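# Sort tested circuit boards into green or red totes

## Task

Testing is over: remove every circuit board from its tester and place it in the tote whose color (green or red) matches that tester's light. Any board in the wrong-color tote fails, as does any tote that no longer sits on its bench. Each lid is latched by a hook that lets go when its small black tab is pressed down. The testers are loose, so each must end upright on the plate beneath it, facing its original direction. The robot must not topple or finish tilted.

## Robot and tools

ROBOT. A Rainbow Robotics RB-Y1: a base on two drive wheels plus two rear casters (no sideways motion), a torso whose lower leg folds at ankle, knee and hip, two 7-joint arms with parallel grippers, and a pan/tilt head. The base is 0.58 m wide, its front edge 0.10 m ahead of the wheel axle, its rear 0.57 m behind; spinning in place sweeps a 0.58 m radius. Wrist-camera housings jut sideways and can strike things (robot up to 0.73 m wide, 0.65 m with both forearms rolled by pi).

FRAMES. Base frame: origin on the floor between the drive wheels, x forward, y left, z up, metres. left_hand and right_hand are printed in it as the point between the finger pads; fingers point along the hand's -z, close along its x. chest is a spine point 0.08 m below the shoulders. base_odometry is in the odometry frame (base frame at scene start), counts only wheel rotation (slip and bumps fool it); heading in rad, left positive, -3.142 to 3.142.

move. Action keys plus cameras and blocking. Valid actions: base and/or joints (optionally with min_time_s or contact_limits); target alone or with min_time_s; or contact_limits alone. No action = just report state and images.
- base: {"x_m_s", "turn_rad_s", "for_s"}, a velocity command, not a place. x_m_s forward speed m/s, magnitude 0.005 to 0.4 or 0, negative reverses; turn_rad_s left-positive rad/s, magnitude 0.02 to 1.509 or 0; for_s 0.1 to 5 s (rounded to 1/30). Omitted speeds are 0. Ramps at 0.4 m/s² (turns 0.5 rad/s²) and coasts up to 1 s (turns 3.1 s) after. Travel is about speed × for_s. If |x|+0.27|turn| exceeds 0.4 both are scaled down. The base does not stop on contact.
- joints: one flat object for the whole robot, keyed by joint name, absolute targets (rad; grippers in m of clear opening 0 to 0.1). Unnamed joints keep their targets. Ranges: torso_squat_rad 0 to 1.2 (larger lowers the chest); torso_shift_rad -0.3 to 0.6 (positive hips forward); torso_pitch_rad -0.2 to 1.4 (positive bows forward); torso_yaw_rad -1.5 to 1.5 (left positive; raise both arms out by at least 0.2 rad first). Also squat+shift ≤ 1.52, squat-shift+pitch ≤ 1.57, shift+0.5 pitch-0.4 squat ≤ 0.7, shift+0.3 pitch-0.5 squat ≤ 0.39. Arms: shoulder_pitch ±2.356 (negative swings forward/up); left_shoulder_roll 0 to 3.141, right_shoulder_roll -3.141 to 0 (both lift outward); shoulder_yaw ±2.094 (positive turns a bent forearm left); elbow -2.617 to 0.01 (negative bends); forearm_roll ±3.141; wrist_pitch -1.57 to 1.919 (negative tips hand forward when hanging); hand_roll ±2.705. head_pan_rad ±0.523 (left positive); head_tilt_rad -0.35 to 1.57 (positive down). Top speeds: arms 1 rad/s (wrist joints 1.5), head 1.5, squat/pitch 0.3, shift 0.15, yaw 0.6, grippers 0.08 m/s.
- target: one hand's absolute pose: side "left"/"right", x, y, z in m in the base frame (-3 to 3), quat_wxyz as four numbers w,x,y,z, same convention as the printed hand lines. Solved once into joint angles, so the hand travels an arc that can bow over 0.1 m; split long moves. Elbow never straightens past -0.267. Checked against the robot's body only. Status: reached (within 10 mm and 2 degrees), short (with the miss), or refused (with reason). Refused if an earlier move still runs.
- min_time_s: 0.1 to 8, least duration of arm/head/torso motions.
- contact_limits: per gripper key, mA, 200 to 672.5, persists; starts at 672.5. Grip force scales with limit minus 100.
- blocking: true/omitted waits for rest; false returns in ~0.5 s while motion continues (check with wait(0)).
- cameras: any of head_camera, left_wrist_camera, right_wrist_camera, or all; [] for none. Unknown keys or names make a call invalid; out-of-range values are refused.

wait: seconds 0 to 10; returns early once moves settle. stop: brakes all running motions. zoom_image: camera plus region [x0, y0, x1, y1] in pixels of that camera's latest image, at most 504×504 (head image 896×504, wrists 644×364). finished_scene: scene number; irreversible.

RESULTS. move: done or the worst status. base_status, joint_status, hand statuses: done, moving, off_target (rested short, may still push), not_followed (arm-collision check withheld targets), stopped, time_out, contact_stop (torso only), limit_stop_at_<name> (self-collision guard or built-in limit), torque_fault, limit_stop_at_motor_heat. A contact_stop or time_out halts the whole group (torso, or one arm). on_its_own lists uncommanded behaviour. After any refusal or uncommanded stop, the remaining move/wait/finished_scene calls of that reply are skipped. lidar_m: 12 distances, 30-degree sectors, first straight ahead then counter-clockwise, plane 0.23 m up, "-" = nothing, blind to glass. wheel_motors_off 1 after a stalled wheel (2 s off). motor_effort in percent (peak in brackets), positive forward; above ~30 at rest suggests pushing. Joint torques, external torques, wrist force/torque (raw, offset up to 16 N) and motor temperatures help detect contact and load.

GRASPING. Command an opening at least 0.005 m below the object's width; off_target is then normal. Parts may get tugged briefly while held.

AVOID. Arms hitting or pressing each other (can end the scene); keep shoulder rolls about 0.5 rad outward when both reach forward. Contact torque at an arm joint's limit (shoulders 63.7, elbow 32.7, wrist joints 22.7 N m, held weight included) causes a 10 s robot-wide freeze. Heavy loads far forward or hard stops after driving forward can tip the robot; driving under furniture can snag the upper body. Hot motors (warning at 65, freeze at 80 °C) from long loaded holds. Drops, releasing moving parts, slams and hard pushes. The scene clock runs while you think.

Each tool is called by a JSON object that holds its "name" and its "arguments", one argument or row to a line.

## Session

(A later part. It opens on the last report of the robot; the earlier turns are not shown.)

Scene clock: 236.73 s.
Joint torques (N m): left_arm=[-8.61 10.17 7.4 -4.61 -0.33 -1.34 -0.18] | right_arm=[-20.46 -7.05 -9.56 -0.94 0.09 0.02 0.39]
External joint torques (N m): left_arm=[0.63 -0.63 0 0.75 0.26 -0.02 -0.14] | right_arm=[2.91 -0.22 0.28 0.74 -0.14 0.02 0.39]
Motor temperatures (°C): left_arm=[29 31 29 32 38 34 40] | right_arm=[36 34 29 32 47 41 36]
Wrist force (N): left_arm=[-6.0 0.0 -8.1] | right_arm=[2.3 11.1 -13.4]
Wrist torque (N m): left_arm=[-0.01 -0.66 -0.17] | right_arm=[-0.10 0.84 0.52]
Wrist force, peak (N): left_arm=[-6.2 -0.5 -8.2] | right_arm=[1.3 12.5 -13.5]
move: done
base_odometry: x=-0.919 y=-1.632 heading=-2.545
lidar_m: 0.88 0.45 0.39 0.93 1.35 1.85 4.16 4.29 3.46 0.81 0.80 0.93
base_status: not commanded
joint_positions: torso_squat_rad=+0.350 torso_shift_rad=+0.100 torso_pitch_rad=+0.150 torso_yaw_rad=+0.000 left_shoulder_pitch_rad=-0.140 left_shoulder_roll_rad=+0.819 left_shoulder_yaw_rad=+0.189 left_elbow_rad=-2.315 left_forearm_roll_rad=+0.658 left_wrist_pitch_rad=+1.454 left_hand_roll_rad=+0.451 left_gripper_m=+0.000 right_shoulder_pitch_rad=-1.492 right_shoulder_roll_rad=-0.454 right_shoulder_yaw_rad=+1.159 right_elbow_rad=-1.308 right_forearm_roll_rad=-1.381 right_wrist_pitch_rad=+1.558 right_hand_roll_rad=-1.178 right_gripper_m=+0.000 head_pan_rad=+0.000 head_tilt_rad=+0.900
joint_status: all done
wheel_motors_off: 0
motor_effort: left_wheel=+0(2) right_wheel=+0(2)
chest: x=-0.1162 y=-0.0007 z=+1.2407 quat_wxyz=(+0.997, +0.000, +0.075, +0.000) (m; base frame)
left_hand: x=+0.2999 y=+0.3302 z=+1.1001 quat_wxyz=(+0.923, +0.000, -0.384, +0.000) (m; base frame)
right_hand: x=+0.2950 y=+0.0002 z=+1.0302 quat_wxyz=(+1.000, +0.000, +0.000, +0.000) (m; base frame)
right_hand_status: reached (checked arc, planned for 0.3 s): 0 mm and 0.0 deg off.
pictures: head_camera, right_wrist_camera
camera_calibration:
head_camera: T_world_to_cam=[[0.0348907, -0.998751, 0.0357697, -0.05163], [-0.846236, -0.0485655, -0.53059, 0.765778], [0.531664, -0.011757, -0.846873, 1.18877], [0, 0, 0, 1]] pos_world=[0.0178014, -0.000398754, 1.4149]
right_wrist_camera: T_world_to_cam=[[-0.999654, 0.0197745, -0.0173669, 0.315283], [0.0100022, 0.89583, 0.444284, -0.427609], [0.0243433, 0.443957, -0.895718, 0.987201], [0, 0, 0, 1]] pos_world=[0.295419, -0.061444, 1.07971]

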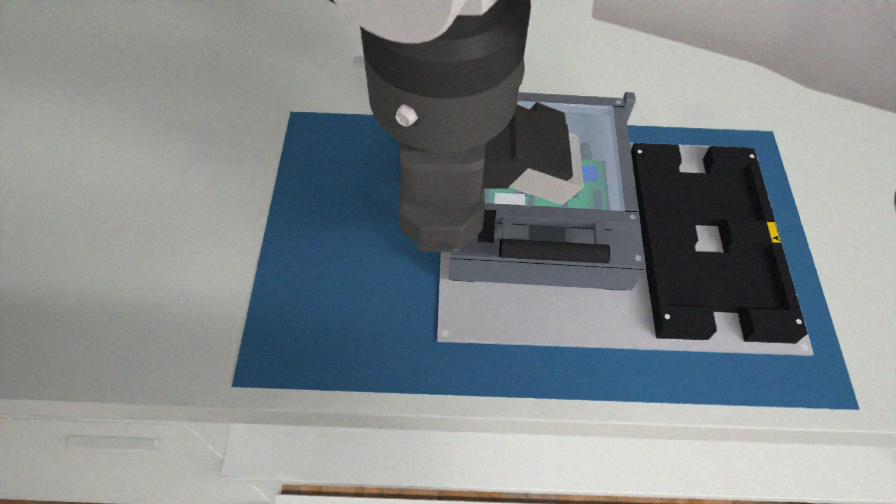

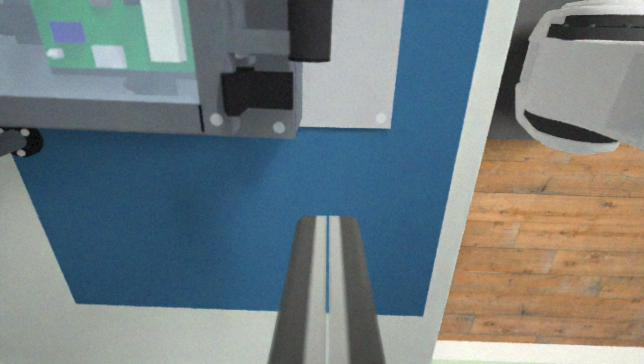

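{"name": "move", "arguments": {
  "target": {"side":"right","x":0.309,"y":-0.037,"z":1.0,"quat_wxyz":[1,0,0,0]},
  "cameras": []
}}

{"name": "move", "arguments": {
  "target": {"side":"right","x":0.309,"y":-0.037,"z":0.98,"quat_wxyz":[1,0,0,0]},
  "cameras": ["right_wrist_camera"]
}}

{"name": "move", "arguments": {
  "target": {"side":"right","x":0.309,"y":-0.037,"z":0.972,"quat_wxyz":[1,0,0,0]},
  "cameras": ["right_wrist_camera"]
}}

Scene clock: 246.20 s.
Joint torques (N m): left_arm=[-8.67 10.46 7.28 -4.66 -0.37 -1.29 -0.16] | right_arm=[-22.62 -5.4 -8.84 -1.82 0.08 -0.19 -0.07]
External joint torques (N m): left_arm=[0.56 -0.35 -0.12 0.7 0.22 0.02 -0.12] | right_arm=[0.89 1.6 0.91 0.01 -0.16 -0.19 -0.07]
Motor temperatures (°C): left_arm=[29 31 29 32 38 34 40] | right_arm=[36 34 29 32 47 40 36]
Wrist force (N): left_arm=[-6.2 -0.2 -7.8] | right_arm=[2.0 10.9 -12.7]
Wrist torque (N m): left_arm=[0.02 -0.69 -0.17] | right_arm=[-0.08 0.82 0.53]
Wrist force, peak (N): left_arm=[-6.3 0.0 -8.4] | right_arm=[2.2 11.2 -13.4]
move: done
base_odometry: x=-0.919 y=-1.632 heading=-2.545
lidar_m: 0.88 0.45 0.39 0.93 1.35 1.84 4.15 4.29 3.47 0.82 0.80 0.93
base_status: not commanded
joint_positions: torso_squat_rad=+0.350 torso_shift_rad=+0.100 torso_pitch_rad=+0.150 torso_yaw_rad=+0.000 left_shoulder_pitch_rad=-0.140 left_shoulder_roll_rad=+0.819 left_shoulder_yaw_rad=+0.189 left_elbow_rad=-2.315 left_forearm_roll_rad=+0.658 left_wrist_pitch_rad=+1.454 left_hand_roll_rad=+0.451 left_gripper_m=+0.000 right_shoulder_pitch_rad=-1.417 right_shoulder_roll_rad=-0.522 right_shoulder_yaw_rad=+1.182 right_elbow_rad=-1.303 right_forearm_roll_rad=-1.352 right_wrist_pitch_rad=+1.496 right_hand_roll_rad=-1.092 right_gripper_m=+0.000 head_pan_rad=+0.000 head_tilt_rad=+0.900
joint_status: all done
wheel_motors_off: 0
motor_effort: left_wheel=+1(2) right_wheel=+0(2)
chest: x=-0.1162 y=-0.0008 z=+1.2407 quat_wxyz=(+0.997, +0.000, +0.075, +0.000) (m; base frame)
left_hand: x=+0.2999 y=+0.3302 z=+1.1000 quat_wxyz=(+0.923, +0.000, -0.384, +0.000) (m; base frame)
right_hand: x=+0.3091 y=-0.0372 z=+1.0001 quat_wxyz=(+1.000, +0.000, +0.000, +0.000) (m; base frame)
right_hand_status: reached (checked arc, planned for 0.3 s): 0 mm and 0.0 deg off.
pictures: none
No camera images: "cameras" was empty.

Scene clock: 246.90 s.
Joint torques (N m): left_arm=[-8.6 10.08 7.42 -4.67 -0.38 -1.38 -0.15] | right_arm=[-20.01 -4.9 -7.81 -0.79 0.41 -0.31 0.07]
External joint torques (N m): left_arm=[0.64 -0.73 0.03 0.69 0.21 -0.06 -0.11] | right_arm=[3.44 1.88 1.73 1.19 0.17 -0.31 0.07]
Motor temperatures (°C): left_arm=[29 31 29 32 38 34 40] | right_arm=[36 34 29 32 47 40 36]
Wrist force (N): left_arm=[-6.0 -0.3 -8.0] | right_arm=[0.8 11.6 -5.1]
Wrist torque (N m): left_arm=[0.03 -0.66 -0.16] | right_arm=[-0.08 0.80 0.50]
Wrist force, peak (N): left_arm=[-6.4 -0.2 -8.4] | right_arm=[1.3 11.3 -13.0]
move: done
base_odometry: x=-0.919 y=-1.632 heading=-2.545
lidar_m: 0.89 0.45 0.40 0.93 1.35 1.84 4.16 4.29 3.47 0.82 0.80 0.93
base_status: not commanded
joint_positions: torso_squat_rad=+0.350 torso_shift_rad=+0.100 torso_pitch_rad=+0.150 torso_yaw_rad=+0.000 left_shoulder_pitch_rad=-0.140 left_shoulder_roll_rad=+0.819 left_shoulder_yaw_rad=+0.189 left_elbow_rad=-2.315 left_forearm_roll_rad=+0.658 left_wrist_pitch_rad=+1.454 left_hand_roll_rad=+0.451 left_gripper_m=+0.000 right_shoulder_pitch_rad=-1.389 right_shoulder_roll_rad=-0.500 right_shoulder_yaw_rad=+1.201 right_elbow_rad=-1.270 right_forearm_roll_rad=-1.328 right_wrist_pitch_rad=+1.459 right_hand_roll_rad=-1.078 right_gripper_m=+0.000 head_pan_rad=+0.000 head_tilt_rad=+0.900
joint_status: all done
wheel_motors_off: 0
motor_effort: left_wheel=+0(2) right_wheel=+0(1)
chest: x=-0.1163 y=-0.0007 z=+1.2407 quat_wxyz=(+0.997, +0.000, +0.075, +0.000) (m; base frame)
left_hand: x=+0.2998 y=+0.3302 z=+1.1002 quat_wxyz=(+0.923, +0.000, -0.384, +0.000) (m; base frame)
right_hand: x=+0.3091 y=-0.0369 z=+0.9806 quat_wxyz=(+1.000, +0.000, -0.001, +0.000) (m; base frame)
right_hand_status: reached (checked arc, planned for 0.2 s): 1 mm and 0.1 deg off.
pictures: right_wrist_camera
camera_calibration:
right_wrist_camera: T_world_to_cam=[[-0.999633, 0.0202406, -0.018013, 0.329899], [0.0101276, 0.895734, 0.444474, -0.372696], [0.0251313, 0.444129, -0.895611, 0.958514], [0, 0, 0, 1]] pos_world=[0.309464, -0.0985443, 1.03005]

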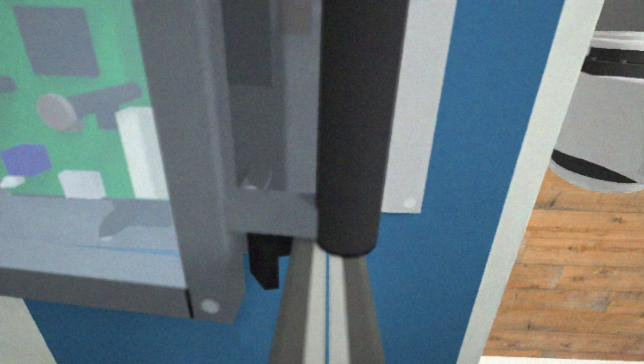

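Scene clock: 247.73 s.
Joint torques (N m): left_arm=[-8.88 10.29 7.44 -4.65 -0.32 -1.29 -0.17] | right_arm=[-0.51 -1.24 4.57 5.35 4.18 -5.43 0.08]
External joint torques (N m): left_arm=[0.39 -0.52 0.04 0.7 0.27 0.03 -0.14] | right_arm=[22.97 5.5 14.05 7.34 3.93 -5.4 0.08]
Motor temperatures (°C): left_arm=[29 31 29 32 38 34 40] | right_arm=[36 34 29 32 47 39 36]
Wrist force (N): left_arm=[-6.1 -0.2 -8.0] | right_arm=[-21.7 2.7 61.4]
Wrist torque (N m): left_arm=[0.01 -0.67 -0.15] | right_arm=[-0.61 1.03 0.36]
Wrist force, peak (N): left_arm=[-6.0 0.0 -8.7] | right_arm=[-29.0 3.3 88.0]
move: done
base_odometry: x=-0.919 y=-1.632 heading=-2.545
lidar_m: 0.89 0.45 0.40 0.93 1.35 1.84 4.16 4.29 3.47 0.82 0.80 0.93
base_status: not commanded
joint_positions: torso_squat_rad=+0.350 torso_shift_rad=+0.099 torso_pitch_rad=+0.147 torso_yaw_rad=+0.000 left_shoulder_pitch_rad=-0.140 left_shoulder_roll_rad=+0.819 left_shoulder_yaw_rad=+0.189 left_elbow_rad=-2.315 left_forearm_roll_rad=+0.658 left_wrist_pitch_rad=+1.454 left_hand_roll_rad=+0.451 left_gripper_m=+0.000 right_shoulder_pitch_rad=-1.383 right_shoulder_roll_rad=-0.492 right_shoulder_yaw_rad=+1.206 right_elbow_rad=-1.258 right_forearm_roll_rad=-1.319 right_wrist_pitch_rad=+1.446 right_hand_roll_rad=-1.072 right_gripper_m=+0.000 head_pan_rad=+0.000 head_tilt_rad=+0.900
joint_status: all done
wheel_motors_off: 0
motor_effort: left_wheel=+4(13) right_wheel=+9(15)
chest: x=-0.1178 y=-0.0008 z=+1.2409 quat_wxyz=(+0.997, +0.000, +0.074, +0.000) (m; base frame)
left_hand: x=+0.2987 y=+0.3301 z=+1.1013 quat_wxyz=(+0.923, +0.000, -0.385, +0.000) (m; base frame)
right_hand: x=+0.3095 y=-0.0359 z=+0.9767 quat_wxyz=(+1.000, +0.001, -0.004, +0.001) (m; base frame)
right_hand_status: reached (checked arc, planned for 0.1 s): 5 mm and 0.5 deg off.
pictures: right_wrist_camera
camera_calibration:
right_wrist_camera: T_world_to_cam=[[-0.999522, 0.018982, -0.0244145, 0.336353], [0.00608106, 0.894686, 0.446653, -0.372749], [0.0303217, 0.446291, -0.894374, 0.951873], [0, 0, 0, 1]] pos_world=[0.309596, -0.0977035, 1.02603]

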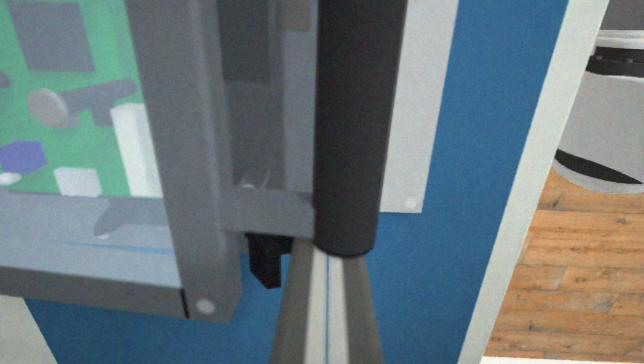

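{"name": "move", "arguments": {
  "target": {"side":"right","x":0.305,"y":-0.03,"z":1.02,"quat_wxyz":[1,0,0,0]},
  "cameras": []
}}

{"name": "move", "arguments": {
  "target": {"side":"right","x":0.24,"y":-0.1,"z":1.04,"quat_wxyz":[0.924,0,-0.383,0]},
  "cameras": []
}}

{"name": "move", "arguments": {
  "joints": {"right_gripper_m":0.045},
  "cameras": ["head_camera","right_wrist_camera"]
}}

{"name": "zoom_image", "arguments": {
  "camera": "head_camera",
  "region": [430, 180, 680, 310]
}}

Scene clock: 254.97 s.
Joint torques (N m): left_arm=[-8.9 10.1 7.38 -4.66 -0.26 -1.34 -0.22] | right_arm=[-20.12 -7.49 -8.54 -1.09 0.17 -0.34 -0.16]
External joint torques (N m): left_arm=[0.34 -0.71 -0.02 0.71 0.33 -0.02 -0.18] | right_arm=[3.42 -0.41 1.33 0.61 -0.06 -0.34 -0.16]
Motor temperatures (°C): left_arm=[29 31 29 32 38 34 40] | right_arm=[36 34 29 32 47 39 36]
Wrist force (N): left_arm=[-6.4 0.0 -8.2] | right_arm=[2.2 10.8 -13.1]
Wrist torque (N m): left_arm=[0.00 -0.71 -0.17] | right_arm=[-0.05 0.84 0.51]
Wrist force, peak (N): left_arm=[-6.1 -0.1 -8.6] | right_arm=[-25.8 1.6 67.8]
move: done
base_odometry: x=-0.919 y=-1.632 heading=-2.545
lidar_m: 0.89 0.45 0.39 0.93 1.34 1.84 4.16 4.29 3.47 0.82 0.80 0.93
base_status: not commanded
joint_positions: torso_squat_rad=+0.350 torso_shift_rad=+0.100 torso_pitch_rad=+0.150 torso_yaw_rad=+0.000 left_shoulder_pitch_rad=-0.140 left_shoulder_roll_rad=+0.819 left_shoulder_yaw_rad=+0.189 left_elbow_rad=-2.315 left_forearm_roll_rad=+0.658 left_wrist_pitch_rad=+1.454 left_hand_roll_rad=+0.451 left_gripper_m=+0.000 right_shoulder_pitch_rad=-1.450 right_shoulder_roll_rad=-0.521 right_shoulder_yaw_rad=+1.164 right_elbow_rad=-1.319 right_forearm_roll_rad=-1.376 right_wrist_pitch_rad=+1.534 right_hand_roll_rad=-1.115 right_gripper_m=+0.000 head_pan_rad=+0.000 head_tilt_rad=+0.900
joint_status: all done
wheel_motors_off: 0
motor_effort: left_wheel=+0(7) right_wheel=+0(9)
chest: x=-0.1162 y=-0.0007 z=+1.2407 quat_wxyz=(+0.997, +0.000, +0.075, +0.000) (m; base frame)
left_hand: x=+0.2999 y=+0.3302 z=+1.1001 quat_wxyz=(+0.923, +0.000, -0.384, +0.000) (m; base frame)
right_hand: x=+0.3062 y=-0.0297 z=+1.0191 quat_wxyz=(+1.000, +0.000, +0.001, +0.000) (m; base frame)
right_hand_status: reached (checked arc, planned for 0.3 s): 2 mm and 0.1 deg off.
pictures: none
No camera images: "cameras" was empty.

Scene clock: 256.93 s.
Joint torques (N m): left_arm=[-8.97 10.08 7.42 -4.63 -0.37 -1.34 -0.19] | right_arm=[-13.68 -5.42 -7.71 -2.94 1.02 0.35 0.35]
External joint torques (N m): left_arm=[0.26 -0.73 0.01 0.74 0.22 -0.02 -0.15] | right_arm=[2.07 0.33 1.01 0.5 -0.5 -0.14 0.31]
Motor temperatures (°C): left_arm=[29 31 29 32 38 34 40] | right_arm=[36 34 29 32 46 39 36]
Wrist force (N): left_arm=[-6.0 -0.1 -8.2] | right_arm=[-2.3 10.8 -11.0]
Wrist torque (N m): left_arm=[0.01 -0.65 -0.15] | right_arm=[-0.11 0.56 0.48]
Wrist force, peak (N): left_arm=[-6.2 0.1 -8.4] | right_arm=[1.0 12.2 -13.0]
move: done
base_odometry: x=-0.919 y=-1.632 heading=-2.545
lidar_m: 0.89 0.44 0.39 0.93 1.35 1.84 4.16 4.29 3.46 0.82 0.80 0.93
base_status: not commanded
joint_positions: torso_squat_rad=+0.350 torso_shift_rad=+0.100 torso_pitch_rad=+0.150 torso_yaw_rad=+0.000 left_shoulder_pitch_rad=-0.140 left_shoulder_roll_rad=+0.819 left_shoulder_yaw_rad=+0.189 left_elbow_rad=-2.315 left_forearm_roll_rad=+0.658 left_wrist_pitch_rad=+1.454 left_hand_roll_rad=+0.451 left_gripper_m=+0.000 right_shoulder_pitch_rad=-1.281 right_shoulder_roll_rad=-0.861 right_shoulder_yaw_rad=+1.495 right_elbow_rad=-2.420 right_forearm_roll_rad=-0.364 right_wrist_pitch_rad=+1.701 right_hand_roll_rad=-1.911 right_gripper_m=+0.000 head_pan_rad=+0.000 head_tilt_rad=+0.900
joint_status: all done
wheel_motors_off: 0
motor_effort: left_wheel=+1(2) right_wheel=+0(3)
chest: x=-0.1162 y=-0.0007 z=+1.2407 quat_wxyz=(+0.997, +0.000, +0.075, +0.000) (m; base frame)
left_hand: x=+0.2999 y=+0.3302 z=+1.1001 quat_wxyz=(+0.923, +0.000, -0.384, +0.000) (m; base frame)
right_hand: x=+0.2398 y=-0.0997 z=+1.0407 quat_wxyz=(+0.924, +0.001, -0.382, +0.000) (m; base frame)
right_hand_status: reached (checked arc, planned for 1.4 s): 1 mm and 0.2 deg off.
pictures: none
No camera images: "cameras" was empty.

Scene clock: 257.93 s.
Joint torques (N m): left_arm=[-8.92 10.06 7.41 -4.7 -0.38 -1.36 -0.18] | right_arm=[-13.76 -5.42 -7.83 -2.95 1.01 0.41 0.34]
External joint torques (N m): left_arm=[0.32 -0.74 0.01 0.66 0.21 -0.04 -0.14] | right_arm=[1.99 0.33 0.89 0.5 -0.51 -0.08 0.29]
Motor temperatures (°C): left_arm=[29 31 29 32 38 34 40] | right_arm=[36 34 29 32 46 39 36]
Wrist force (N): left_arm=[-6.1 -0.2 -8.1] | right_arm=[-2.1 10.8 -11.3]
Wrist torque (N m): left_arm=[0.01 -0.68 -0.16] | right_arm=[-0.12 0.59 0.46]
Wrist force, peak (N): left_arm=[-6.3 -0.1 -8.1] | right_arm=[-2.3 11.2 -11.3]
move: done
base_odometry: x=-0.919 y=-1.632 heading=-2.545
lidar_m: 0.89 0.46 0.40 0.92 1.35 1.84 4.16 4.29 3.47 0.82 0.80 0.93
base_status: not commanded
joint_positions: torso_squat_rad=+0.350 torso_shift_rad=+0.100 torso_pitch_rad=+0.150 torso_yaw_rad=+0.000 left_shoulder_pitch_rad=-0.140 left_shoulder_roll_rad=+0.819 left_shoulder_yaw_rad=+0.189 left_elbow_rad=-2.315 left_forearm_roll_rad=+0.658 left_wrist_pitch_rad=+1.454 left_hand_roll_rad=+0.451 left_gripper_m=+0.000 right_shoulder_pitch_rad=-1.281 right_shoulder_roll_rad=-0.861 right_shoulder_yaw_rad=+1.495 right_elbow_rad=-2.420 right_forearm_roll_rad=-0.364 right_wrist_pitch_rad=+1.701 right_hand_roll_rad=-1.911 right_gripper_m=+0.045 head_pan_rad=+0.000 head_tilt_rad=+0.900
joint_status: all done
wheel_motors_off: 0
motor_effort: left_wheel=+0(2) right_wheel=+0(1)
chest: x=-0.1162 y=-0.0007 z=+1.2407 quat_wxyz=(+0.997, +0.000, +0.075, +0.000) (m; base frame)
left_hand: x=+0.2999 y=+0.3302 z=+1.1001 quat_wxyz=(+0.923, +0.000, -0.384, +0.000) (m; base frame)
right_hand: x=+0.2398 y=-0.0997 z=+1.0407 quat_wxyz=(+0.924, +0.001, -0.382, +0.000) (m; base frame)
pictures: head_camera, right_wrist_camera
camera_calibration:
head_camera: T_world_to_cam=[[0.0348628, -0.998752, 0.0357674, -0.0516314], [-0.846238, -0.0485406, -0.53059, 0.765783], [0.531664, -0.0117698, -0.846874, 1.18877], [0, 0, 0, 1]] pos_world=[0.0178081, -0.000403752, 1.4149]
right_wrist_camera: T_world_to_cam=[[-0.696465, 0.0203959, -0.717301, 0.917958], [-0.307311, 0.894816, 0.323827, -0.140881], [0.648457, 0.445969, -0.61694, 0.602697], [0, 0, 0, 1]] pos_world=[0.205208, -0.161444, 1.0759]

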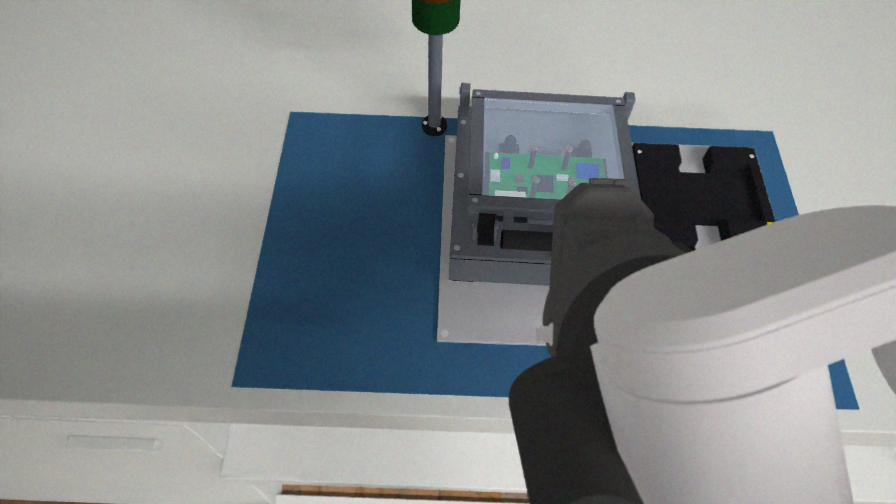

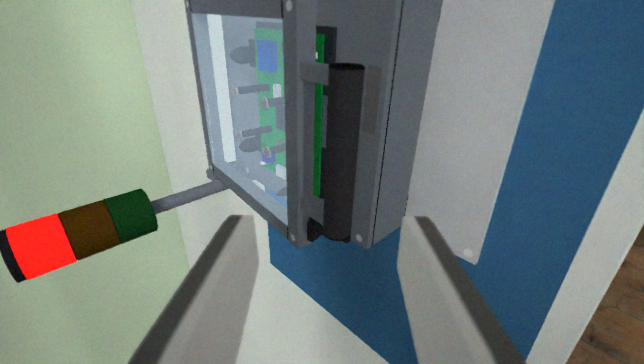

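Scaled by 2.016 from the camera's 896x504 image, which has a finer 1280x720 frame.

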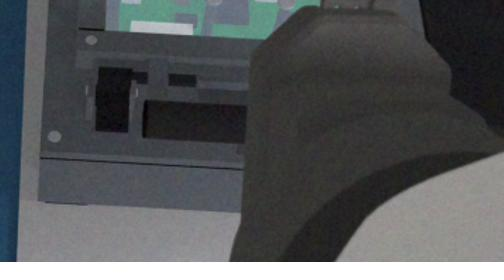

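{"name": "move", "arguments": {
  "target": {"side":"right","x":0.266,"y":-0.1,"z":1.018,"quat_wxyz":[0.924,0,-0.383,0]},
  "cameras": ["right_wrist_camera"]
}}

{"name": "move", "arguments": {
  "target": {"side":"right","x":0.283,"y":-0.1,"z":0.999,"quat_wxyz":[0.924,0,-0.383,0]},
  "cameras": ["right_wrist_camera","head_camera"]
}}

Scene clock: 265.83 s.
Joint torques (N m): left_arm=[-8.8 10.16 7.29 -4.68 -0.27 -1.41 -0.18] | right_arm=[-14.18 -4.62 -7.98 -2.69 1.33 0.45 0.21]
External joint torques (N m): left_arm=[0.44 -0.65 -0.11 0.69 0.32 -0.09 -0.14] | right_arm=[2.37 1.41 1.2 0.72 -0.21 0 0.17]
Motor temperatures (°C): left_arm=[29 31 29 32 38 34 40] | right_arm=[36 34 29 32 46 38 36]
Wrist force (N): left_arm=[-6.2 -0.2 -8.2] | right_arm=[-2.5 11.0 -10.9]
Wrist torque (N m): left_arm=[-0.01 -0.67 -0.16] | right_arm=[-0.13 0.56 0.46]
Wrist force, peak (N): left_arm=[-6.1 0.2 -8.6] | right_arm=[-2.6 11.0 -11.9]
move: done
base_odometry: x=-0.919 y=-1.632 heading=-2.545
lidar_m: 0.89 0.45 0.40 0.93 1.35 1.85 4.16 4.29 3.48 0.84 0.80 0.93
base_status: not commanded
joint_positions: torso_squat_rad=+0.350 torso_shift_rad=+0.100 torso_pitch_rad=+0.150 torso_yaw_rad=+0.000 left_shoulder_pitch_rad=-0.140 left_shoulder_roll_rad=+0.819 left_shoulder_yaw_rad=+0.189 left_elbow_rad=-2.315 left_forearm_roll_rad=+0.658 left_wrist_pitch_rad=+1.454 left_hand_roll_rad=+0.451 left_gripper_m=+0.000 right_shoulder_pitch_rad=-1.259 right_shoulder_roll_rad=-0.856 right_shoulder_yaw_rad=+1.515 right_elbow_rad=-2.290 right_forearm_roll_rad=-0.323 right_wrist_pitch_rad=+1.584 right_hand_roll_rad=-1.877 right_gripper_m=+0.045 head_pan_rad=+0.000 head_tilt_rad=+0.900
joint_status: all done
wheel_motors_off: 0
motor_effort: left_wheel=-1(1) right_wheel=+0(1)
chest: x=-0.1162 y=-0.0007 z=+1.2407 quat_wxyz=(+0.997, +0.000, +0.075, +0.000) (m; base frame)
left_hand: x=+0.2999 y=+0.3302 z=+1.1000 quat_wxyz=(+0.923, +0.000, -0.384, +0.000) (m; base frame)
right_hand: x=+0.2661 y=-0.1000 z=+1.0184 quat_wxyz=(+0.924, +0.000, -0.383, +0.000) (m; base frame)
right_hand_status: reached (checked arc, planned for 0.4 s): 0 mm and 0.0 deg off.
pictures: right_wrist_camera
camera_calibration:
right_wrist_camera: T_world_to_cam=[[-0.693977, 0.0204805, -0.719706, 0.922126], [-0.306827, 0.895874, 0.321351, -0.122786], [0.651347, 0.443835, -0.615432, 0.569537], [0, 0, 0, 1]] pos_world=[0.231294, -0.161666, 1.05363]

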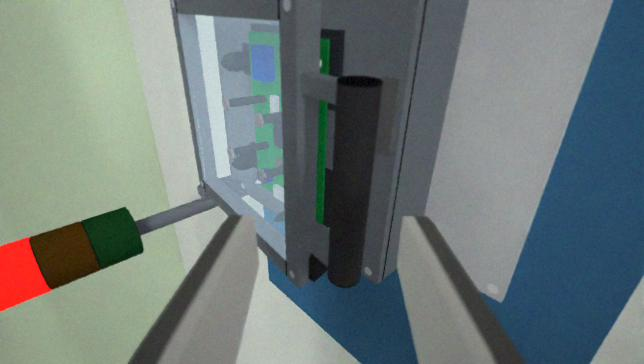

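Scene clock: 266.53 s.
Joint torques (N m): left_arm=[-8.94 10.08 7.51 -4.65 -0.31 -1.27 -0.15] | right_arm=[-15.11 -4.59 -8.31 -2.69 1.3 0.46 0.31]
External joint torques (N m): left_arm=[0.3 -0.73 0.11 0.71 0.28 0.05 -0.11] | right_arm=[1.99 1.58 1.09 0.71 -0.24 0.04 0.27]
Motor temperatures (°C): left_arm=[29 31 29 32 38 34 40] | right_arm=[36 34 29 32 46 38 36]
Wrist force (N): left_arm=[-6.0 0.2 -8.1] | right_arm=[-2.1 11.0 -11.1]
Wrist torque (N m): left_arm=[-0.05 -0.66 -0.15] | right_arm=[-0.11 0.59 0.48]
Wrist force, peak (N): left_arm=[-6.3 0.0 -8.3] | right_arm=[-3.3 11.2 -11.9]
move: done
base_odometry: x=-0.919 y=-1.632 heading=-2.545
lidar_m: 0.88 0.45 0.40 0.93 1.35 1.85 4.16 4.29 3.47 0.81 0.79 0.92
base_status: not commanded
joint_positions: torso_squat_rad=+0.350 torso_shift_rad=+0.100 torso_pitch_rad=+0.150 torso_yaw_rad=+0.000 left_shoulder_pitch_rad=-0.140 left_shoulder_roll_rad=+0.819 left_shoulder_yaw_rad=+0.189 left_elbow_rad=-2.315 left_forearm_roll_rad=+0.658 left_wrist_pitch_rad=+1.454 left_hand_roll_rad=+0.451 left_gripper_m=+0.000 right_shoulder_pitch_rad=-1.240 right_shoulder_roll_rad=-0.839 right_shoulder_yaw_rad=+1.532 right_elbow_rad=-2.190 right_forearm_roll_rad=-0.294 right_wrist_pitch_rad=+1.500 right_hand_roll_rad=-1.860 right_gripper_m=+0.045 head_pan_rad=+0.000 head_tilt_rad=+0.900
joint_status: all done
wheel_motors_off: 0
motor_effort: left_wheel=+0(2) right_wheel=+0(2)
chest: x=-0.1162 y=-0.0007 z=+1.2407 quat_wxyz=(+0.997, +0.000, +0.075, +0.000) (m; base frame)
left_hand: x=+0.2999 y=+0.3302 z=+1.1000 quat_wxyz=(+0.923, +0.000, -0.384, +0.000) (m; base frame)
right_hand: x=+0.2832 y=-0.1001 z=+0.9993 quat_wxyz=(+0.924, +0.000, -0.383, +0.000) (m; base frame)
right_hand_status: reached (checked arc, planned for 0.4 s): 0 mm and 0.0 deg off.
pictures: head_camera, right_wrist_camera
camera_calibration:
head_camera: T_world_to_cam=[[0.0348793, -0.998751, 0.0357721, -0.0516336], [-0.846255, -0.0485567, -0.53056, 0.76576], [0.531634, -0.0117668, -0.846892, 1.18878], [0, 0, 0, 1]] pos_world=[0.0178338, -0.000398244, 1.4149]
right_wrist_camera: T_world_to_cam=[[-0.694075, 0.0204595, -0.719612, 0.920139], [-0.306709, 0.895934, 0.321297, -0.111368], [0.651299, 0.443716, -0.61557, 0.546816], [0, 0, 0, 1]] pos_world=[0.248347, -0.161678, 1.03453]

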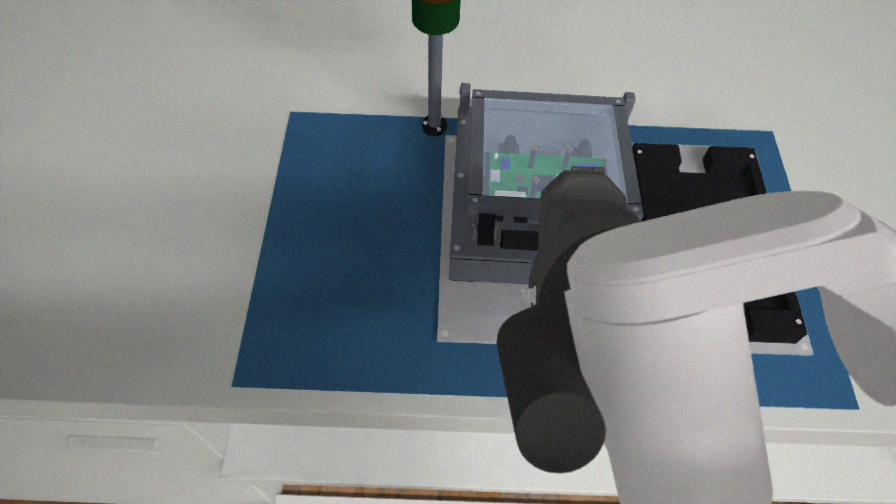

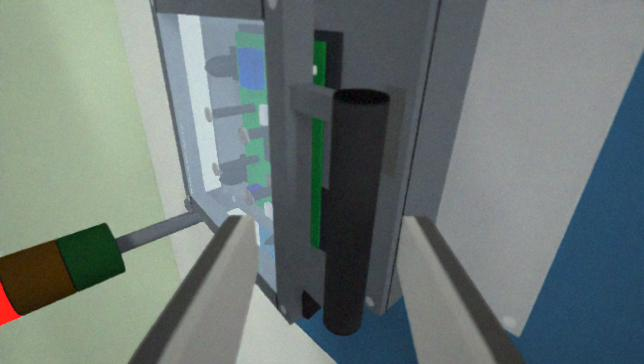

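{"name": "move", "arguments": {
  "joints": {"right_gripper_m":0.0},
  "cameras": []
}}

{"name": "move", "arguments": {
  "target": {"side":"right","x":0.293,"y":-0.1,"z":1.05,"quat_wxyz":[0.906,0,-0.423,0]},
  "cameras": [],
  "min_time_s": 0.9
}}

{"name": "move", "arguments": {
  "target": {"side":"right","x":0.325,"y":-0.1,"z":1.107,"quat_wxyz":[0.866,0,-0.5,0]},
  "cameras": ["head_camera"],
  "min_time_s": 0.9
}}

{"name": "move", "arguments": {
  "target": {"side":"right","x":0.376,"y":-0.1,"z":1.147,"quat_wxyz":[0.809,0,-0.588,0]},
  "cameras": ["head_camera"],
  "min_time_s": 0.9
}}

Scene clock: 283.57 s.
Joint torques (N m): left_arm=[-8.88 10.09 7.56 -4.62 -0.3 -1.36 -0.14] | right_arm=[-15.06 -4.4 -8.35 -2.74 1.32 0.43 0.32]
External joint torques (N m): left_arm=[0.36 -0.72 0.16 0.74 0.29 -0.05 -0.11] | right_arm=[2.04 1.77 1.05 0.65 -0.23 0.01 0.28]
Motor temperatures (°C): left_arm=[29 31 29 32 38 34 40] | right_arm=[35 34 29 32 46 37 36]
Wrist force (N): left_arm=[-6.1 -0.1 -8.0] | right_arm=[-2.3 11.0 -11.5]
Wrist torque (N m): left_arm=[0.01 -0.66 -0.17] | right_arm=[-0.12 0.60 0.48]
Wrist force, peak (N): left_arm=[-6.5 0.0 -8.2] | right_arm=[-2.5 11.2 -11.3]
move: done
base_odometry: x=-0.919 y=-1.632 heading=-2.545
lidar_m: 0.89 0.44 0.39 0.93 1.35 1.84 4.16 4.29 3.46 0.82 0.81 0.93
base_status: not commanded
joint_positions: torso_squat_rad=+0.350 torso_shift_rad=+0.100 torso_pitch_rad=+0.150 torso_yaw_rad=+0.000 left_shoulder_pitch_rad=-0.140 left_shoulder_roll_rad=+0.819 left_shoulder_yaw_rad=+0.189 left_elbow_rad=-2.315 left_forearm_roll_rad=+0.658 left_wrist_pitch_rad=+1.454 left_hand_roll_rad=+0.451 left_gripper_m=+0.000 right_shoulder_pitch_rad=-1.240 right_shoulder_roll_rad=-0.839 right_shoulder_yaw_rad=+1.532 right_elbow_rad=-2.190 right_forearm_roll_rad=-0.294 right_wrist_pitch_rad=+1.500 right_hand_roll_rad=-1.860 right_gripper_m=+0.000 head_pan_rad=+0.000 head_tilt_rad=+0.900
joint_status: all done
wheel_motors_off: 0
motor_effort: left_wheel=+0(2) right_wheel=+0(2)
chest: x=-0.1162 y=-0.0007 z=+1.2407 quat_wxyz=(+0.997, +0.000, +0.075, +0.000) (m; base frame)
left_hand: x=+0.2999 y=+0.3302 z=+1.1000 quat_wxyz=(+0.923, +0.000, -0.384, +0.000) (m; base frame)
right_hand: x=+0.2832 y=-0.1001 z=+0.9993 quat_wxyz=(+0.924, +0.000, -0.383, +0.000) (m; base frame)
pictures: none
No camera images: "cameras" was empty.

Scene clock: 284.80 s.
Joint torques (N m): left_arm=[-8.98 10.12 7.17 -4.77 -0.32 -1.36 -0.18] | right_arm=[-16.88 -7.07 -10.16 -2.71 0.91 0.49 0.38]
External joint torques (N m): left_arm=[0.26 -0.69 -0.23 0.59 0.27 -0.04 -0.14] | right_arm=[0.31 -0.73 -0.56 0.08 -0.75 0.05 0.34]
Motor temperatures (°C): left_arm=[29 31 29 32 38 34 40] | right_arm=[35 34 29 32 46 37 36]
Wrist force (N): left_arm=[-6.1 -0.3 -8.0] | right_arm=[-2.8 10.9 -11.1]
Wrist torque (N m): left_arm=[0.03 -0.67 -0.16] | right_arm=[-0.10 0.54 0.46]
Wrist force, peak (N): left_arm=[-6.2 0.0 -8.3] | right_arm=[-2.2 11.1 -11.2]
move: done
base_odometry: x=-0.919 y=-1.632 heading=-2.545
lidar_m: 0.89 0.45 0.39 0.93 1.34 1.85 4.16 4.29 3.46 0.82 0.80 0.93
base_status: not commanded
joint_positions: torso_squat_rad=+0.350 torso_shift_rad=+0.100 torso_pitch_rad=+0.150 torso_yaw_rad=+0.000 left_shoulder_pitch_rad=-0.140 left_shoulder_roll_rad=+0.819 left_shoulder_yaw_rad=+0.189 left_elbow_rad=-2.315 left_forearm_roll_rad=+0.658 left_wrist_pitch_rad=+1.454 left_hand_roll_rad=+0.451 left_gripper_m=+0.000 right_shoulder_pitch_rad=-1.308 right_shoulder_roll_rad=-0.881 right_shoulder_yaw_rad=+1.482 right_elbow_rad=-2.279 right_forearm_roll_rad=-0.311 right_wrist_pitch_rad=+1.582 right_hand_roll_rad=-1.851 right_gripper_m=+0.000 head_pan_rad=+0.000 head_tilt_rad=+0.900
joint_status: all done
wheel_motors_off: 0
motor_effort: left_wheel=+0(2) right_wheel=+0(2)
chest: x=-0.1162 y=-0.0007 z=+1.2407 quat_wxyz=(+0.997, +0.000, +0.075, +0.000) (m; base frame)
left_hand: x=+0.2999 y=+0.3302 z=+1.1000 quat_wxyz=(+0.923, +0.000, -0.384, +0.000) (m; base frame)
right_hand: x=+0.2930 y=-0.0999 z=+1.0499 quat_wxyz=(+0.906, +0.000, -0.423, +0.000) (m; base frame)
right_hand_status: reached (checked arc, planned for 0.9 s): 0 mm and 0.0 deg off.
pictures: none
No camera images: "cameras" was empty.

Scene clock: 286.03 s.
Joint torques (N m): left_arm=[-8.89 10.25 7.48 -4.67 -0.35 -1.35 -0.13] | right_arm=[-17.19 -7.41 -10.47 -2.17 1.61 0.66 0.33]
External joint torques (N m): left_arm=[0.35 -0.55 0.08 0.69 0.24 -0.03 -0.09] | right_arm=[0.56 -0.81 -0.5 -0.19 -0.23 0.19 0.28]
Motor temperatures (°C): left_arm=[29 31 29 32 38 34 40] | right_arm=[35 34 29 32 46 37 36]
Wrist force (N): left_arm=[-6.2 -0.1 -7.7] | right_arm=[-3.5 10.8 -10.2]
Wrist torque (N m): left_arm=[-0.01 -0.70 -0.17] | right_arm=[-0.09 0.50 0.48]
Wrist force, peak (N): left_arm=[-6.2 -0.1 -8.4] | right_arm=[-2.9 11.2 -10.8]
move: done
base_odometry: x=-0.919 y=-1.632 heading=-2.545
lidar_m: 0.89 0.45 0.40 0.94 1.35 1.85 4.15 4.30 3.47 0.82 0.80 0.93
base_status: not commanded
joint_positions: torso_squat_rad=+0.350 torso_shift_rad=+0.100 torso_pitch_rad=+0.150 torso_yaw_rad=+0.000 left_shoulder_pitch_rad=-0.140 left_shoulder_roll_rad=+0.819 left_shoulder_yaw_rad=+0.189 left_elbow_rad=-2.315 left_forearm_roll_rad=+0.658 left_wrist_pitch_rad=+1.454 left_hand_roll_rad=+0.451 left_gripper_m=+0.000 right_shoulder_pitch_rad=-1.381 right_shoulder_roll_rad=-0.914 right_shoulder_yaw_rad=+1.453 right_elbow_rad=-2.289 right_forearm_roll_rad=-0.237 right_wrist_pitch_rad=+1.615 right_hand_roll_rad=-1.834 right_gripper_m=+0.000 head_pan_rad=+0.000 head_tilt_rad=+0.900
joint_status: all done
wheel_motors_off: 0
motor_effort: left_wheel=+0(2) right_wheel=+1(2)
chest: x=-0.1162 y=-0.0007 z=+1.2407 quat_wxyz=(+0.997, +0.000, +0.075, +0.000) (m; base frame)
left_hand: x=+0.2999 y=+0.3302 z=+1.1000 quat_wxyz=(+0.923, +0.000, -0.384, +0.000) (m; base frame)
right_hand: x=+0.3249 y=-0.0999 z=+1.1069 quat_wxyz=(+0.866, +0.000, -0.500, +0.000) (m; base frame)
right_hand_status: reached (checked arc, planned for 0.9 s): 0 mm and 0.0 deg off.
pictures: head_camera
camera_calibration:
head_camera: T_world_to_cam=[[0.0348794, -0.998751, 0.0357721, -0.0516336], [-0.846255, -0.0485568, -0.53056, 0.76576], [0.531634, -0.0117667, -0.846892, 1.18878], [0, 0, 0, 1]] pos_world=[0.017834, -0.000398186, 1.4149]

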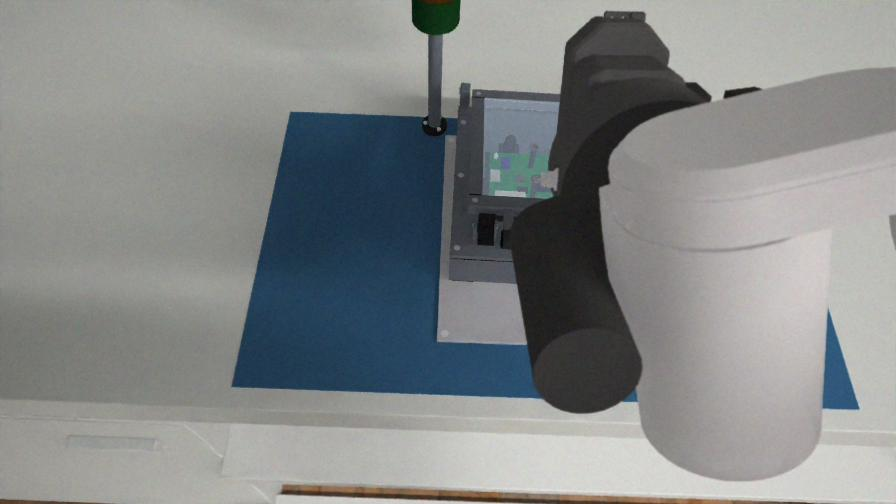

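Scene clock: 287.27 s.
Joint torques (N m): left_arm=[-8.86 10.2 7.4 -4.75 -0.31 -1.34 -0.28] | right_arm=[-18.65 -7.52 -8.81 -0.64 1.77 0.31 0.43]
External joint torques (N m): left_arm=[0.38 -0.6 0 0.61 0.29 -0.02 -0.24] | right_arm=[0.34 -0.48 1.74 0.75 -0.2 -0.21 0.38]
Motor temperatures (°C): left_arm=[29 31 29 32 38 34 40] | right_arm=[36 34 29 32 46 37 36]
Wrist force (N): left_arm=[-6.0 -0.1 -8.0] | right_arm=[-3.6 10.7 -8.9]
Wrist torque (N m): left_arm=[-0.01 -0.67 -0.17] | right_arm=[-0.08 0.51 0.48]
Wrist force, peak (N): left_arm=[-6.2 0.1 -8.2] | right_arm=[-3.6 11.1 -10.2]
move: done
base_odometry: x=-0.919 y=-1.632 heading=-2.545
lidar_m: 0.89 0.45 0.39 0.93 1.34 1.85 4.15 4.29 3.48 0.82 0.81 0.93
base_status: not commanded
joint_positions: torso_squat_rad=+0.350 torso_shift_rad=+0.100 torso_pitch_rad=+0.150 torso_yaw_rad=+0.000 left_shoulder_pitch_rad=-0.140 left_shoulder_roll_rad=+0.819 left_shoulder_yaw_rad=+0.189 left_elbow_rad=-2.315 left_forearm_roll_rad=+0.658 left_wrist_pitch_rad=+1.454 left_hand_roll_rad=+0.451 left_gripper_m=+0.000 right_shoulder_pitch_rad=-1.416 right_shoulder_roll_rad=-0.914 right_shoulder_yaw_rad=+1.471 right_elbow_rad=-2.168 right_forearm_roll_rad=-0.057 right_wrist_pitch_rad=+1.550 right_hand_roll_rad=-1.832 right_gripper_m=+0.000 head_pan_rad=+0.000 head_tilt_rad=+0.900
joint_status: all done
wheel_motors_off: 0
motor_effort: left_wheel=+1(2) right_wheel=-1(2)
chest: x=-0.1162 y=-0.0007 z=+1.2407 quat_wxyz=(+0.997, +0.000, +0.075, +0.000) (m; base frame)
left_hand: x=+0.2999 y=+0.3302 z=+1.1000 quat_wxyz=(+0.923, +0.000, -0.384, +0.000) (m; base frame)
right_hand: x=+0.3753 y=-0.1002 z=+1.1473 quat_wxyz=(+0.809, +0.000, -0.588, +0.000) (m; base frame)
right_hand_status: reached (checked arc, planned for 0.9 s): 1 mm and 0.0 deg off.
pictures: head_camera
camera_calibration:
head_camera: T_world_to_cam=[[0.0348795, -0.998751, 0.035772, -0.0516335], [-0.846255, -0.0485568, -0.53056, 0.76576], [0.531634, -0.0117666, -0.846892, 1.18878], [0, 0, 0, 1]] pos_world=[0.0178341, -0.000398257, 1.4149]

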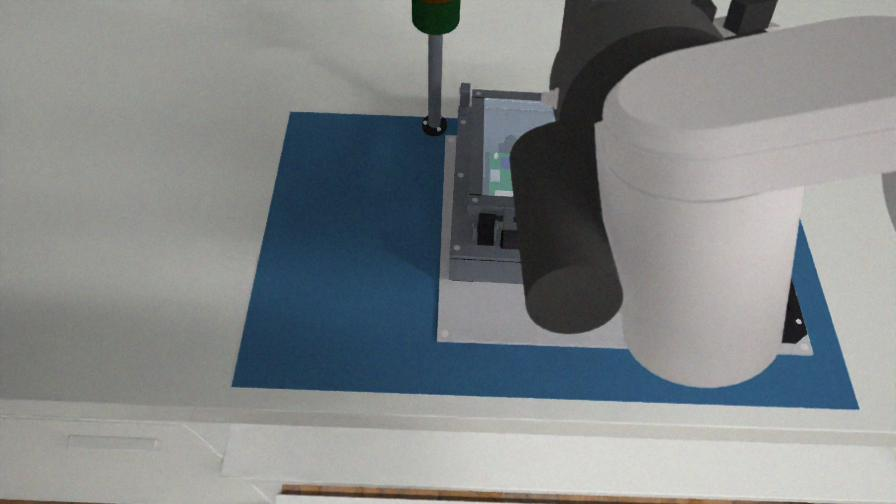

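{"name": "move", "arguments": {
  "joints": {"right_gripper_m":0.05},
  "cameras": []
}}

{"name": "move", "arguments": {
  "target": {"side":"right","x":0.273,"y":-0.1,"z":1.005,"quat_wxyz":[0.924,0,-0.383,0]},
  "cameras": ["right_wrist_camera"]
}}

{"name": "move", "arguments": {
  "target": {"side":"right","x":0.294,"y":-0.1,"z":0.984,"quat_wxyz":[0.924,0,-0.383,0]},
  "cameras": ["right_wrist_camera"]
}}

{"name": "move", "arguments": {
  "joints": {"right_gripper_m":0.0},
  "cameras": ["right_wrist_camera"]
}}

Scene clock: 296.57 s.
Joint torques (N m): left_arm=[-8.84 10.11 7.28 -4.72 -0.31 -1.43 -0.16] | right_arm=[-18.78 -7.82 -8.64 -0.55 1.79 0.28 0.41]
External joint torques (N m): left_arm=[0.39 -0.7 -0.12 0.64 0.28 -0.11 -0.12] | right_arm=[0.21 -0.78 1.91 0.85 -0.19 -0.24 0.36]
Motor temperatures (°C): left_arm=[29 31 29 32 38 34 40] | right_arm=[36 34 29 32 46 36 36]
Wrist force (N): left_arm=[-6.3 0.0 -8.1] | right_arm=[-3.8 10.9 -9.1]
Wrist torque (N m): left_arm=[-0.03 -0.69 -0.17] | right_arm=[-0.12 0.50 0.47]
Wrist force, peak (N): left_arm=[-6.4 0.1 -8.3] | right_arm=[-3.8 10.9 -9.1]
move: done
base_odometry: x=-0.919 y=-1.632 heading=-2.545
lidar_m: 0.89 0.44 0.39 0.93 1.33 1.84 4.15 4.29 3.47 0.82 0.80 0.93
base_status: not commanded
joint_positions: torso_squat_rad=+0.350 torso_shift_rad=+0.100 torso_pitch_rad=+0.150 torso_yaw_rad=+0.000 left_shoulder_pitch_rad=-0.140 left_shoulder_roll_rad=+0.819 left_shoulder_yaw_rad=+0.189 left_elbow_rad=-2.315 left_forearm_roll_rad=+0.658 left_wrist_pitch_rad=+1.454 left_hand_roll_rad=+0.451 left_gripper_m=+0.000 right_shoulder_pitch_rad=-1.416 right_shoulder_roll_rad=-0.914 right_shoulder_yaw_rad=+1.471 right_elbow_rad=-2.168 right_forearm_roll_rad=-0.057 right_wrist_pitch_rad=+1.550 right_hand_roll_rad=-1.832 right_gripper_m=+0.050 head_pan_rad=+0.000 head_tilt_rad=+0.900
joint_status: all done
wheel_motors_off: 0
motor_effort: left_wheel=+0(2) right_wheel=+0(2)
chest: x=-0.1162 y=-0.0007 z=+1.2407 quat_wxyz=(+0.997, +0.000, +0.075, +0.000) (m; base frame)
left_hand: x=+0.2999 y=+0.3302 z=+1.1000 quat_wxyz=(+0.923, +0.000, -0.384, +0.000) (m; base frame)
right_hand: x=+0.3753 y=-0.1002 z=+1.1473 quat_wxyz=(+0.809, +0.000, -0.588, +0.000) (m; base frame)
pictures: none
No camera images: "cameras" was empty.

Scene clock: 297.43 s.
Joint torques (N m): left_arm=[-9.03 10.14 7.55 -4.66 -0.31 -1.32 -0.19] | right_arm=[-16.58 -5.15 -8.81 -3.08 1.59 0.41 -0.04]
External joint torques (N m): left_arm=[0.21 -0.67 0.15 0.7 0.28 0 -0.15] | right_arm=[0.18 0.91 0.44 0.42 0.04 -0.03 -0.08]
Motor temperatures (°C): left_arm=[29 31 29 32 38 34 40] | right_arm=[36 34 29 32 46 36 36]
Wrist force (N): left_arm=[-6.1 -0.1 -8.0] | right_arm=[-2.0 10.9 -11.3]
Wrist torque (N m): left_arm=[-0.01 -0.67 -0.16] | right_arm=[-0.12 0.61 0.47]
Wrist force, peak (N): left_arm=[-6.3 0.1 -8.2] | right_arm=[-5.1 12.0 -10.9]
move: done
base_odometry: x=-0.919 y=-1.632 heading=-2.545
lidar_m: 0.89 0.45 0.40 0.93 1.34 1.84 4.16 4.30 3.47 0.82 0.80 0.92
base_status: not commanded
joint_positions: torso_squat_rad=+0.350 torso_shift_rad=+0.100 torso_pitch_rad=+0.150 torso_yaw_rad=+0.000 left_shoulder_pitch_rad=-0.140 left_shoulder_roll_rad=+0.819 left_shoulder_yaw_rad=+0.189 left_elbow_rad=-2.315 left_forearm_roll_rad=+0.658 left_wrist_pitch_rad=+1.454 left_hand_roll_rad=+0.451 left_gripper_m=+0.000 right_shoulder_pitch_rad=-1.243 right_shoulder_roll_rad=-0.843 right_shoulder_yaw_rad=+1.533 right_elbow_rad=-2.237 right_forearm_roll_rad=-0.297 right_wrist_pitch_rad=+1.541 right_hand_roll_rad=-1.873 right_gripper_m=+0.050 head_pan_rad=+0.000 head_tilt_rad=+0.900
joint_status: all done
wheel_motors_off: 0
motor_effort: left_wheel=+0(1) right_wheel=+0(2)
chest: x=-0.1162 y=-0.0008 z=+1.2407 quat_wxyz=(+0.997, +0.000, +0.075, +0.000) (m; base frame)
left_hand: x=+0.2999 y=+0.3302 z=+1.1000 quat_wxyz=(+0.923, +0.000, -0.384, +0.000) (m; base frame)
right_hand: x=+0.2729 y=-0.1001 z=+1.0051 quat_wxyz=(+0.924, +0.000, -0.383, +0.000) (m; base frame)
right_hand_status: reached (checked arc, planned for 0.5 s): 0 mm and 0.0 deg off.
pictures: right_wrist_camera
camera_calibration:
right_wrist_camera: T_world_to_cam=[[-0.694643, 0.0201464, -0.719072, 0.916774], [-0.306611, 0.895968, 0.321297, -0.116339], [0.650738, 0.443662, -0.616201, 0.557818], [0, 0, 0, 1]] pos_world=[0.238167, -0.161717, 1.04033]

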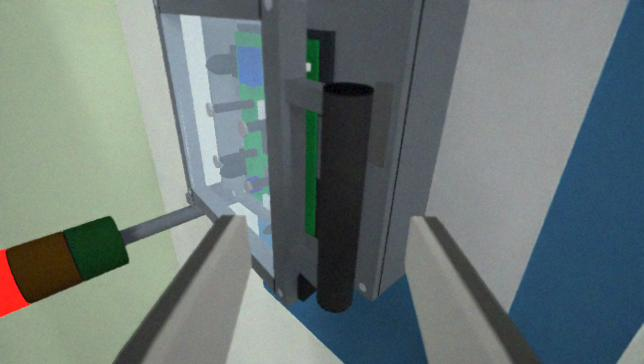

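Scene clock: 298.17 s.
Joint torques (N m): left_arm=[-8.82 10.15 7.37 -4.59 -0.34 -1.32 -0.16] | right_arm=[-14.92 -4.56 -8.52 -2.54 1.36 0.5 0.24]
External joint torques (N m): left_arm=[0.42 -0.65 -0.03 0.77 0.25 0 -0.12] | right_arm=[2.53 1.67 0.98 0.83 -0.18 0.09 0.2]
Motor temperatures (°C): left_arm=[29 31 29 32 38 34 40] | right_arm=[36 34 29 32 46 36 36]
Wrist force (N): left_arm=[-6.2 0.0 -8.0] | right_arm=[-2.1 11.1 -10.8]
Wrist torque (N m): left_arm=[-0.01 -0.69 -0.15] | right_arm=[-0.12 0.58 0.49]
Wrist force, peak (N): left_arm=[-6.3 -0.1 -8.2] | right_arm=[-2.8 11.8 -11.3]
move: done
base_odometry: x=-0.919 y=-1.632 heading=-2.545
lidar_m: 0.88 0.45 0.39 0.93 1.34 1.85 4.16 4.29 3.47 0.83 0.79 0.93
base_status: not commanded
joint_positions: torso_squat_rad=+0.350 torso_shift_rad=+0.100 torso_pitch_rad=+0.150 torso_yaw_rad=+0.000 left_shoulder_pitch_rad=-0.140 left_shoulder_roll_rad=+0.819 left_shoulder_yaw_rad=+0.189 left_elbow_rad=-2.315 left_forearm_roll_rad=+0.658 left_wrist_pitch_rad=+1.454 left_hand_roll_rad=+0.451 left_gripper_m=+0.000 right_shoulder_pitch_rad=-1.225 right_shoulder_roll_rad=-0.821 right_shoulder_yaw_rad=+1.546 right_elbow_rad=-2.116 right_forearm_roll_rad=-0.271 right_wrist_pitch_rad=+1.443 right_hand_roll_rad=-1.854 right_gripper_m=+0.050 head_pan_rad=+0.000 head_tilt_rad=+0.900
joint_status: all done
wheel_motors_off: 0
motor_effort: left_wheel=-1(1) right_wheel=+1(2)
chest: x=-0.1162 y=-0.0008 z=+1.2407 quat_wxyz=(+0.997, +0.000, +0.075, +0.000) (m; base frame)
left_hand: x=+0.2999 y=+0.3302 z=+1.1000 quat_wxyz=(+0.923, +0.000, -0.384, +0.000) (m; base frame)
right_hand: x=+0.2941 y=-0.1001 z=+0.9844 quat_wxyz=(+0.924, +0.000, -0.383, +0.000) (m; base frame)
right_hand_status: reached (checked arc, planned for 0.4 s): 0 mm and 0.0 deg off.
pictures: right_wrist_camera
camera_calibration:
right_wrist_camera: T_world_to_cam=[[-0.693986, 0.0204759, -0.719697, 0.917105], [-0.306772, 0.89591, 0.321302, -0.103203], [0.651363, 0.443763, -0.615468, 0.530378], [0, 0, 0, 1]] pos_world=[0.25933, -0.16168, 1.01963]

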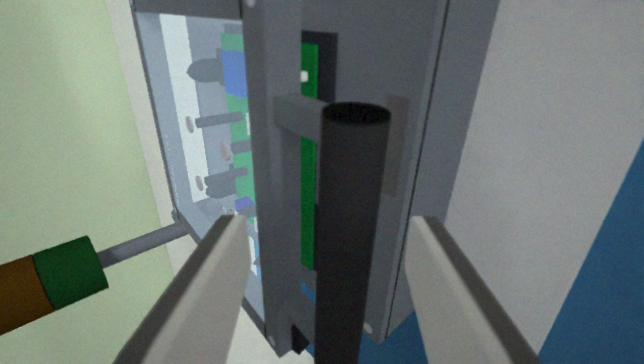

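Scene clock: 299.23 s.
Joint torques (N m): left_arm=[-8.6 10.27 7.34 -4.64 -0.33 -1.36 -0.21] | right_arm=[-20.5 -6.46 -12.17 0.21 4.47 0.77 0.17]
External joint torques (N m): left_arm=[0.64 -0.54 -0.06 0.72 0.26 -0.05 -0.17] | right_arm=[-3.07 -0.25 -2.69 3.59 2.94 0.36 0.13]
Motor temperatures (°C): left_arm=[29 31 29 32 38 34 40] | right_arm=[36 34 29 32 46 36 36]
Wrist force (N): left_arm=[-6.1 -0.2 -7.9] | right_arm=[-16.5 9.6 -3.5]
Wrist torque (N m): left_arm=[0.01 -0.67 -0.16] | right_arm=[-0.16 0.98 0.00]
Wrist force, peak (N): left_arm=[-6.2 0.0 -8.3] | right_arm=[-17.0 10.0 0.0]
move: off_target
base_odometry: x=-0.919 y=-1.632 heading=-2.545
lidar_m: 0.89 0.45 0.40 0.94 1.35 1.85 4.16 4.29 3.47 0.82 0.80 0.93
base_status: not commanded
joint_positions: torso_squat_rad=+0.350 torso_shift_rad=+0.100 torso_pitch_rad=+0.150 torso_yaw_rad=+0.000 left_shoulder_pitch_rad=-0.140 left_shoulder_roll_rad=+0.819 left_shoulder_yaw_rad=+0.189 left_elbow_rad=-2.315 left_forearm_roll_rad=+0.658 left_wrist_pitch_rad=+1.454 left_hand_roll_rad=+0.451 left_gripper_m=+0.000 right_shoulder_pitch_rad=-1.223 right_shoulder_roll_rad=-0.820 right_shoulder_yaw_rad=+1.547 right_elbow_rad=-2.116 right_forearm_roll_rad=-0.272 right_wrist_pitch_rad=+1.443 right_hand_roll_rad=-1.854 right_gripper_m=+0.014 head_pan_rad=+0.000 head_tilt_rad=+0.900
joint_status: right_gripper_m off_target (ended at +0.014, target +0.000)
wheel_motors_off: 0
motor_effort: left_wheel=+1(2) right_wheel=+1(3)
chest: x=-0.1163 y=-0.0008 z=+1.2407 quat_wxyz=(+0.997, +0.000, +0.075, +0.000) (m; base frame)
left_hand: x=+0.2998 y=+0.3302 z=+1.1001 quat_wxyz=(+0.923, +0.000, -0.384, +0.000) (m; base frame)
right_hand: x=+0.2930 y=-0.1000 z=+0.9835 quat_wxyz=(+0.924, +0.000, -0.382, +0.000) (m; base frame)
pictures: right_wrist_camera
camera_calibration:
right_wrist_camera: T_world_to_cam=[[-0.696025, 0.0198278, -0.717744, 0.914314], [-0.30641, 0.895825, 0.321885, -0.103962], [0.649355, 0.443964, -0.617441, 0.533116], [0, 0, 0, 1]] pos_world=[0.258348, -0.161682, 1.01888]

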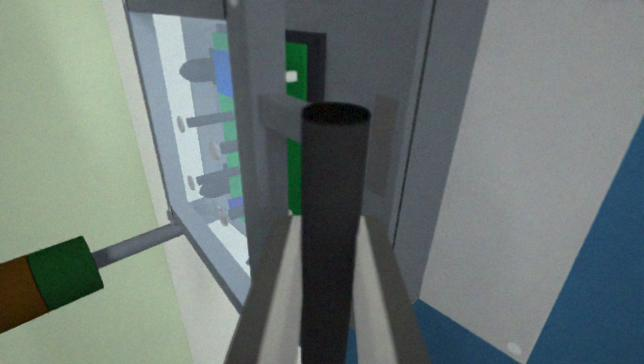

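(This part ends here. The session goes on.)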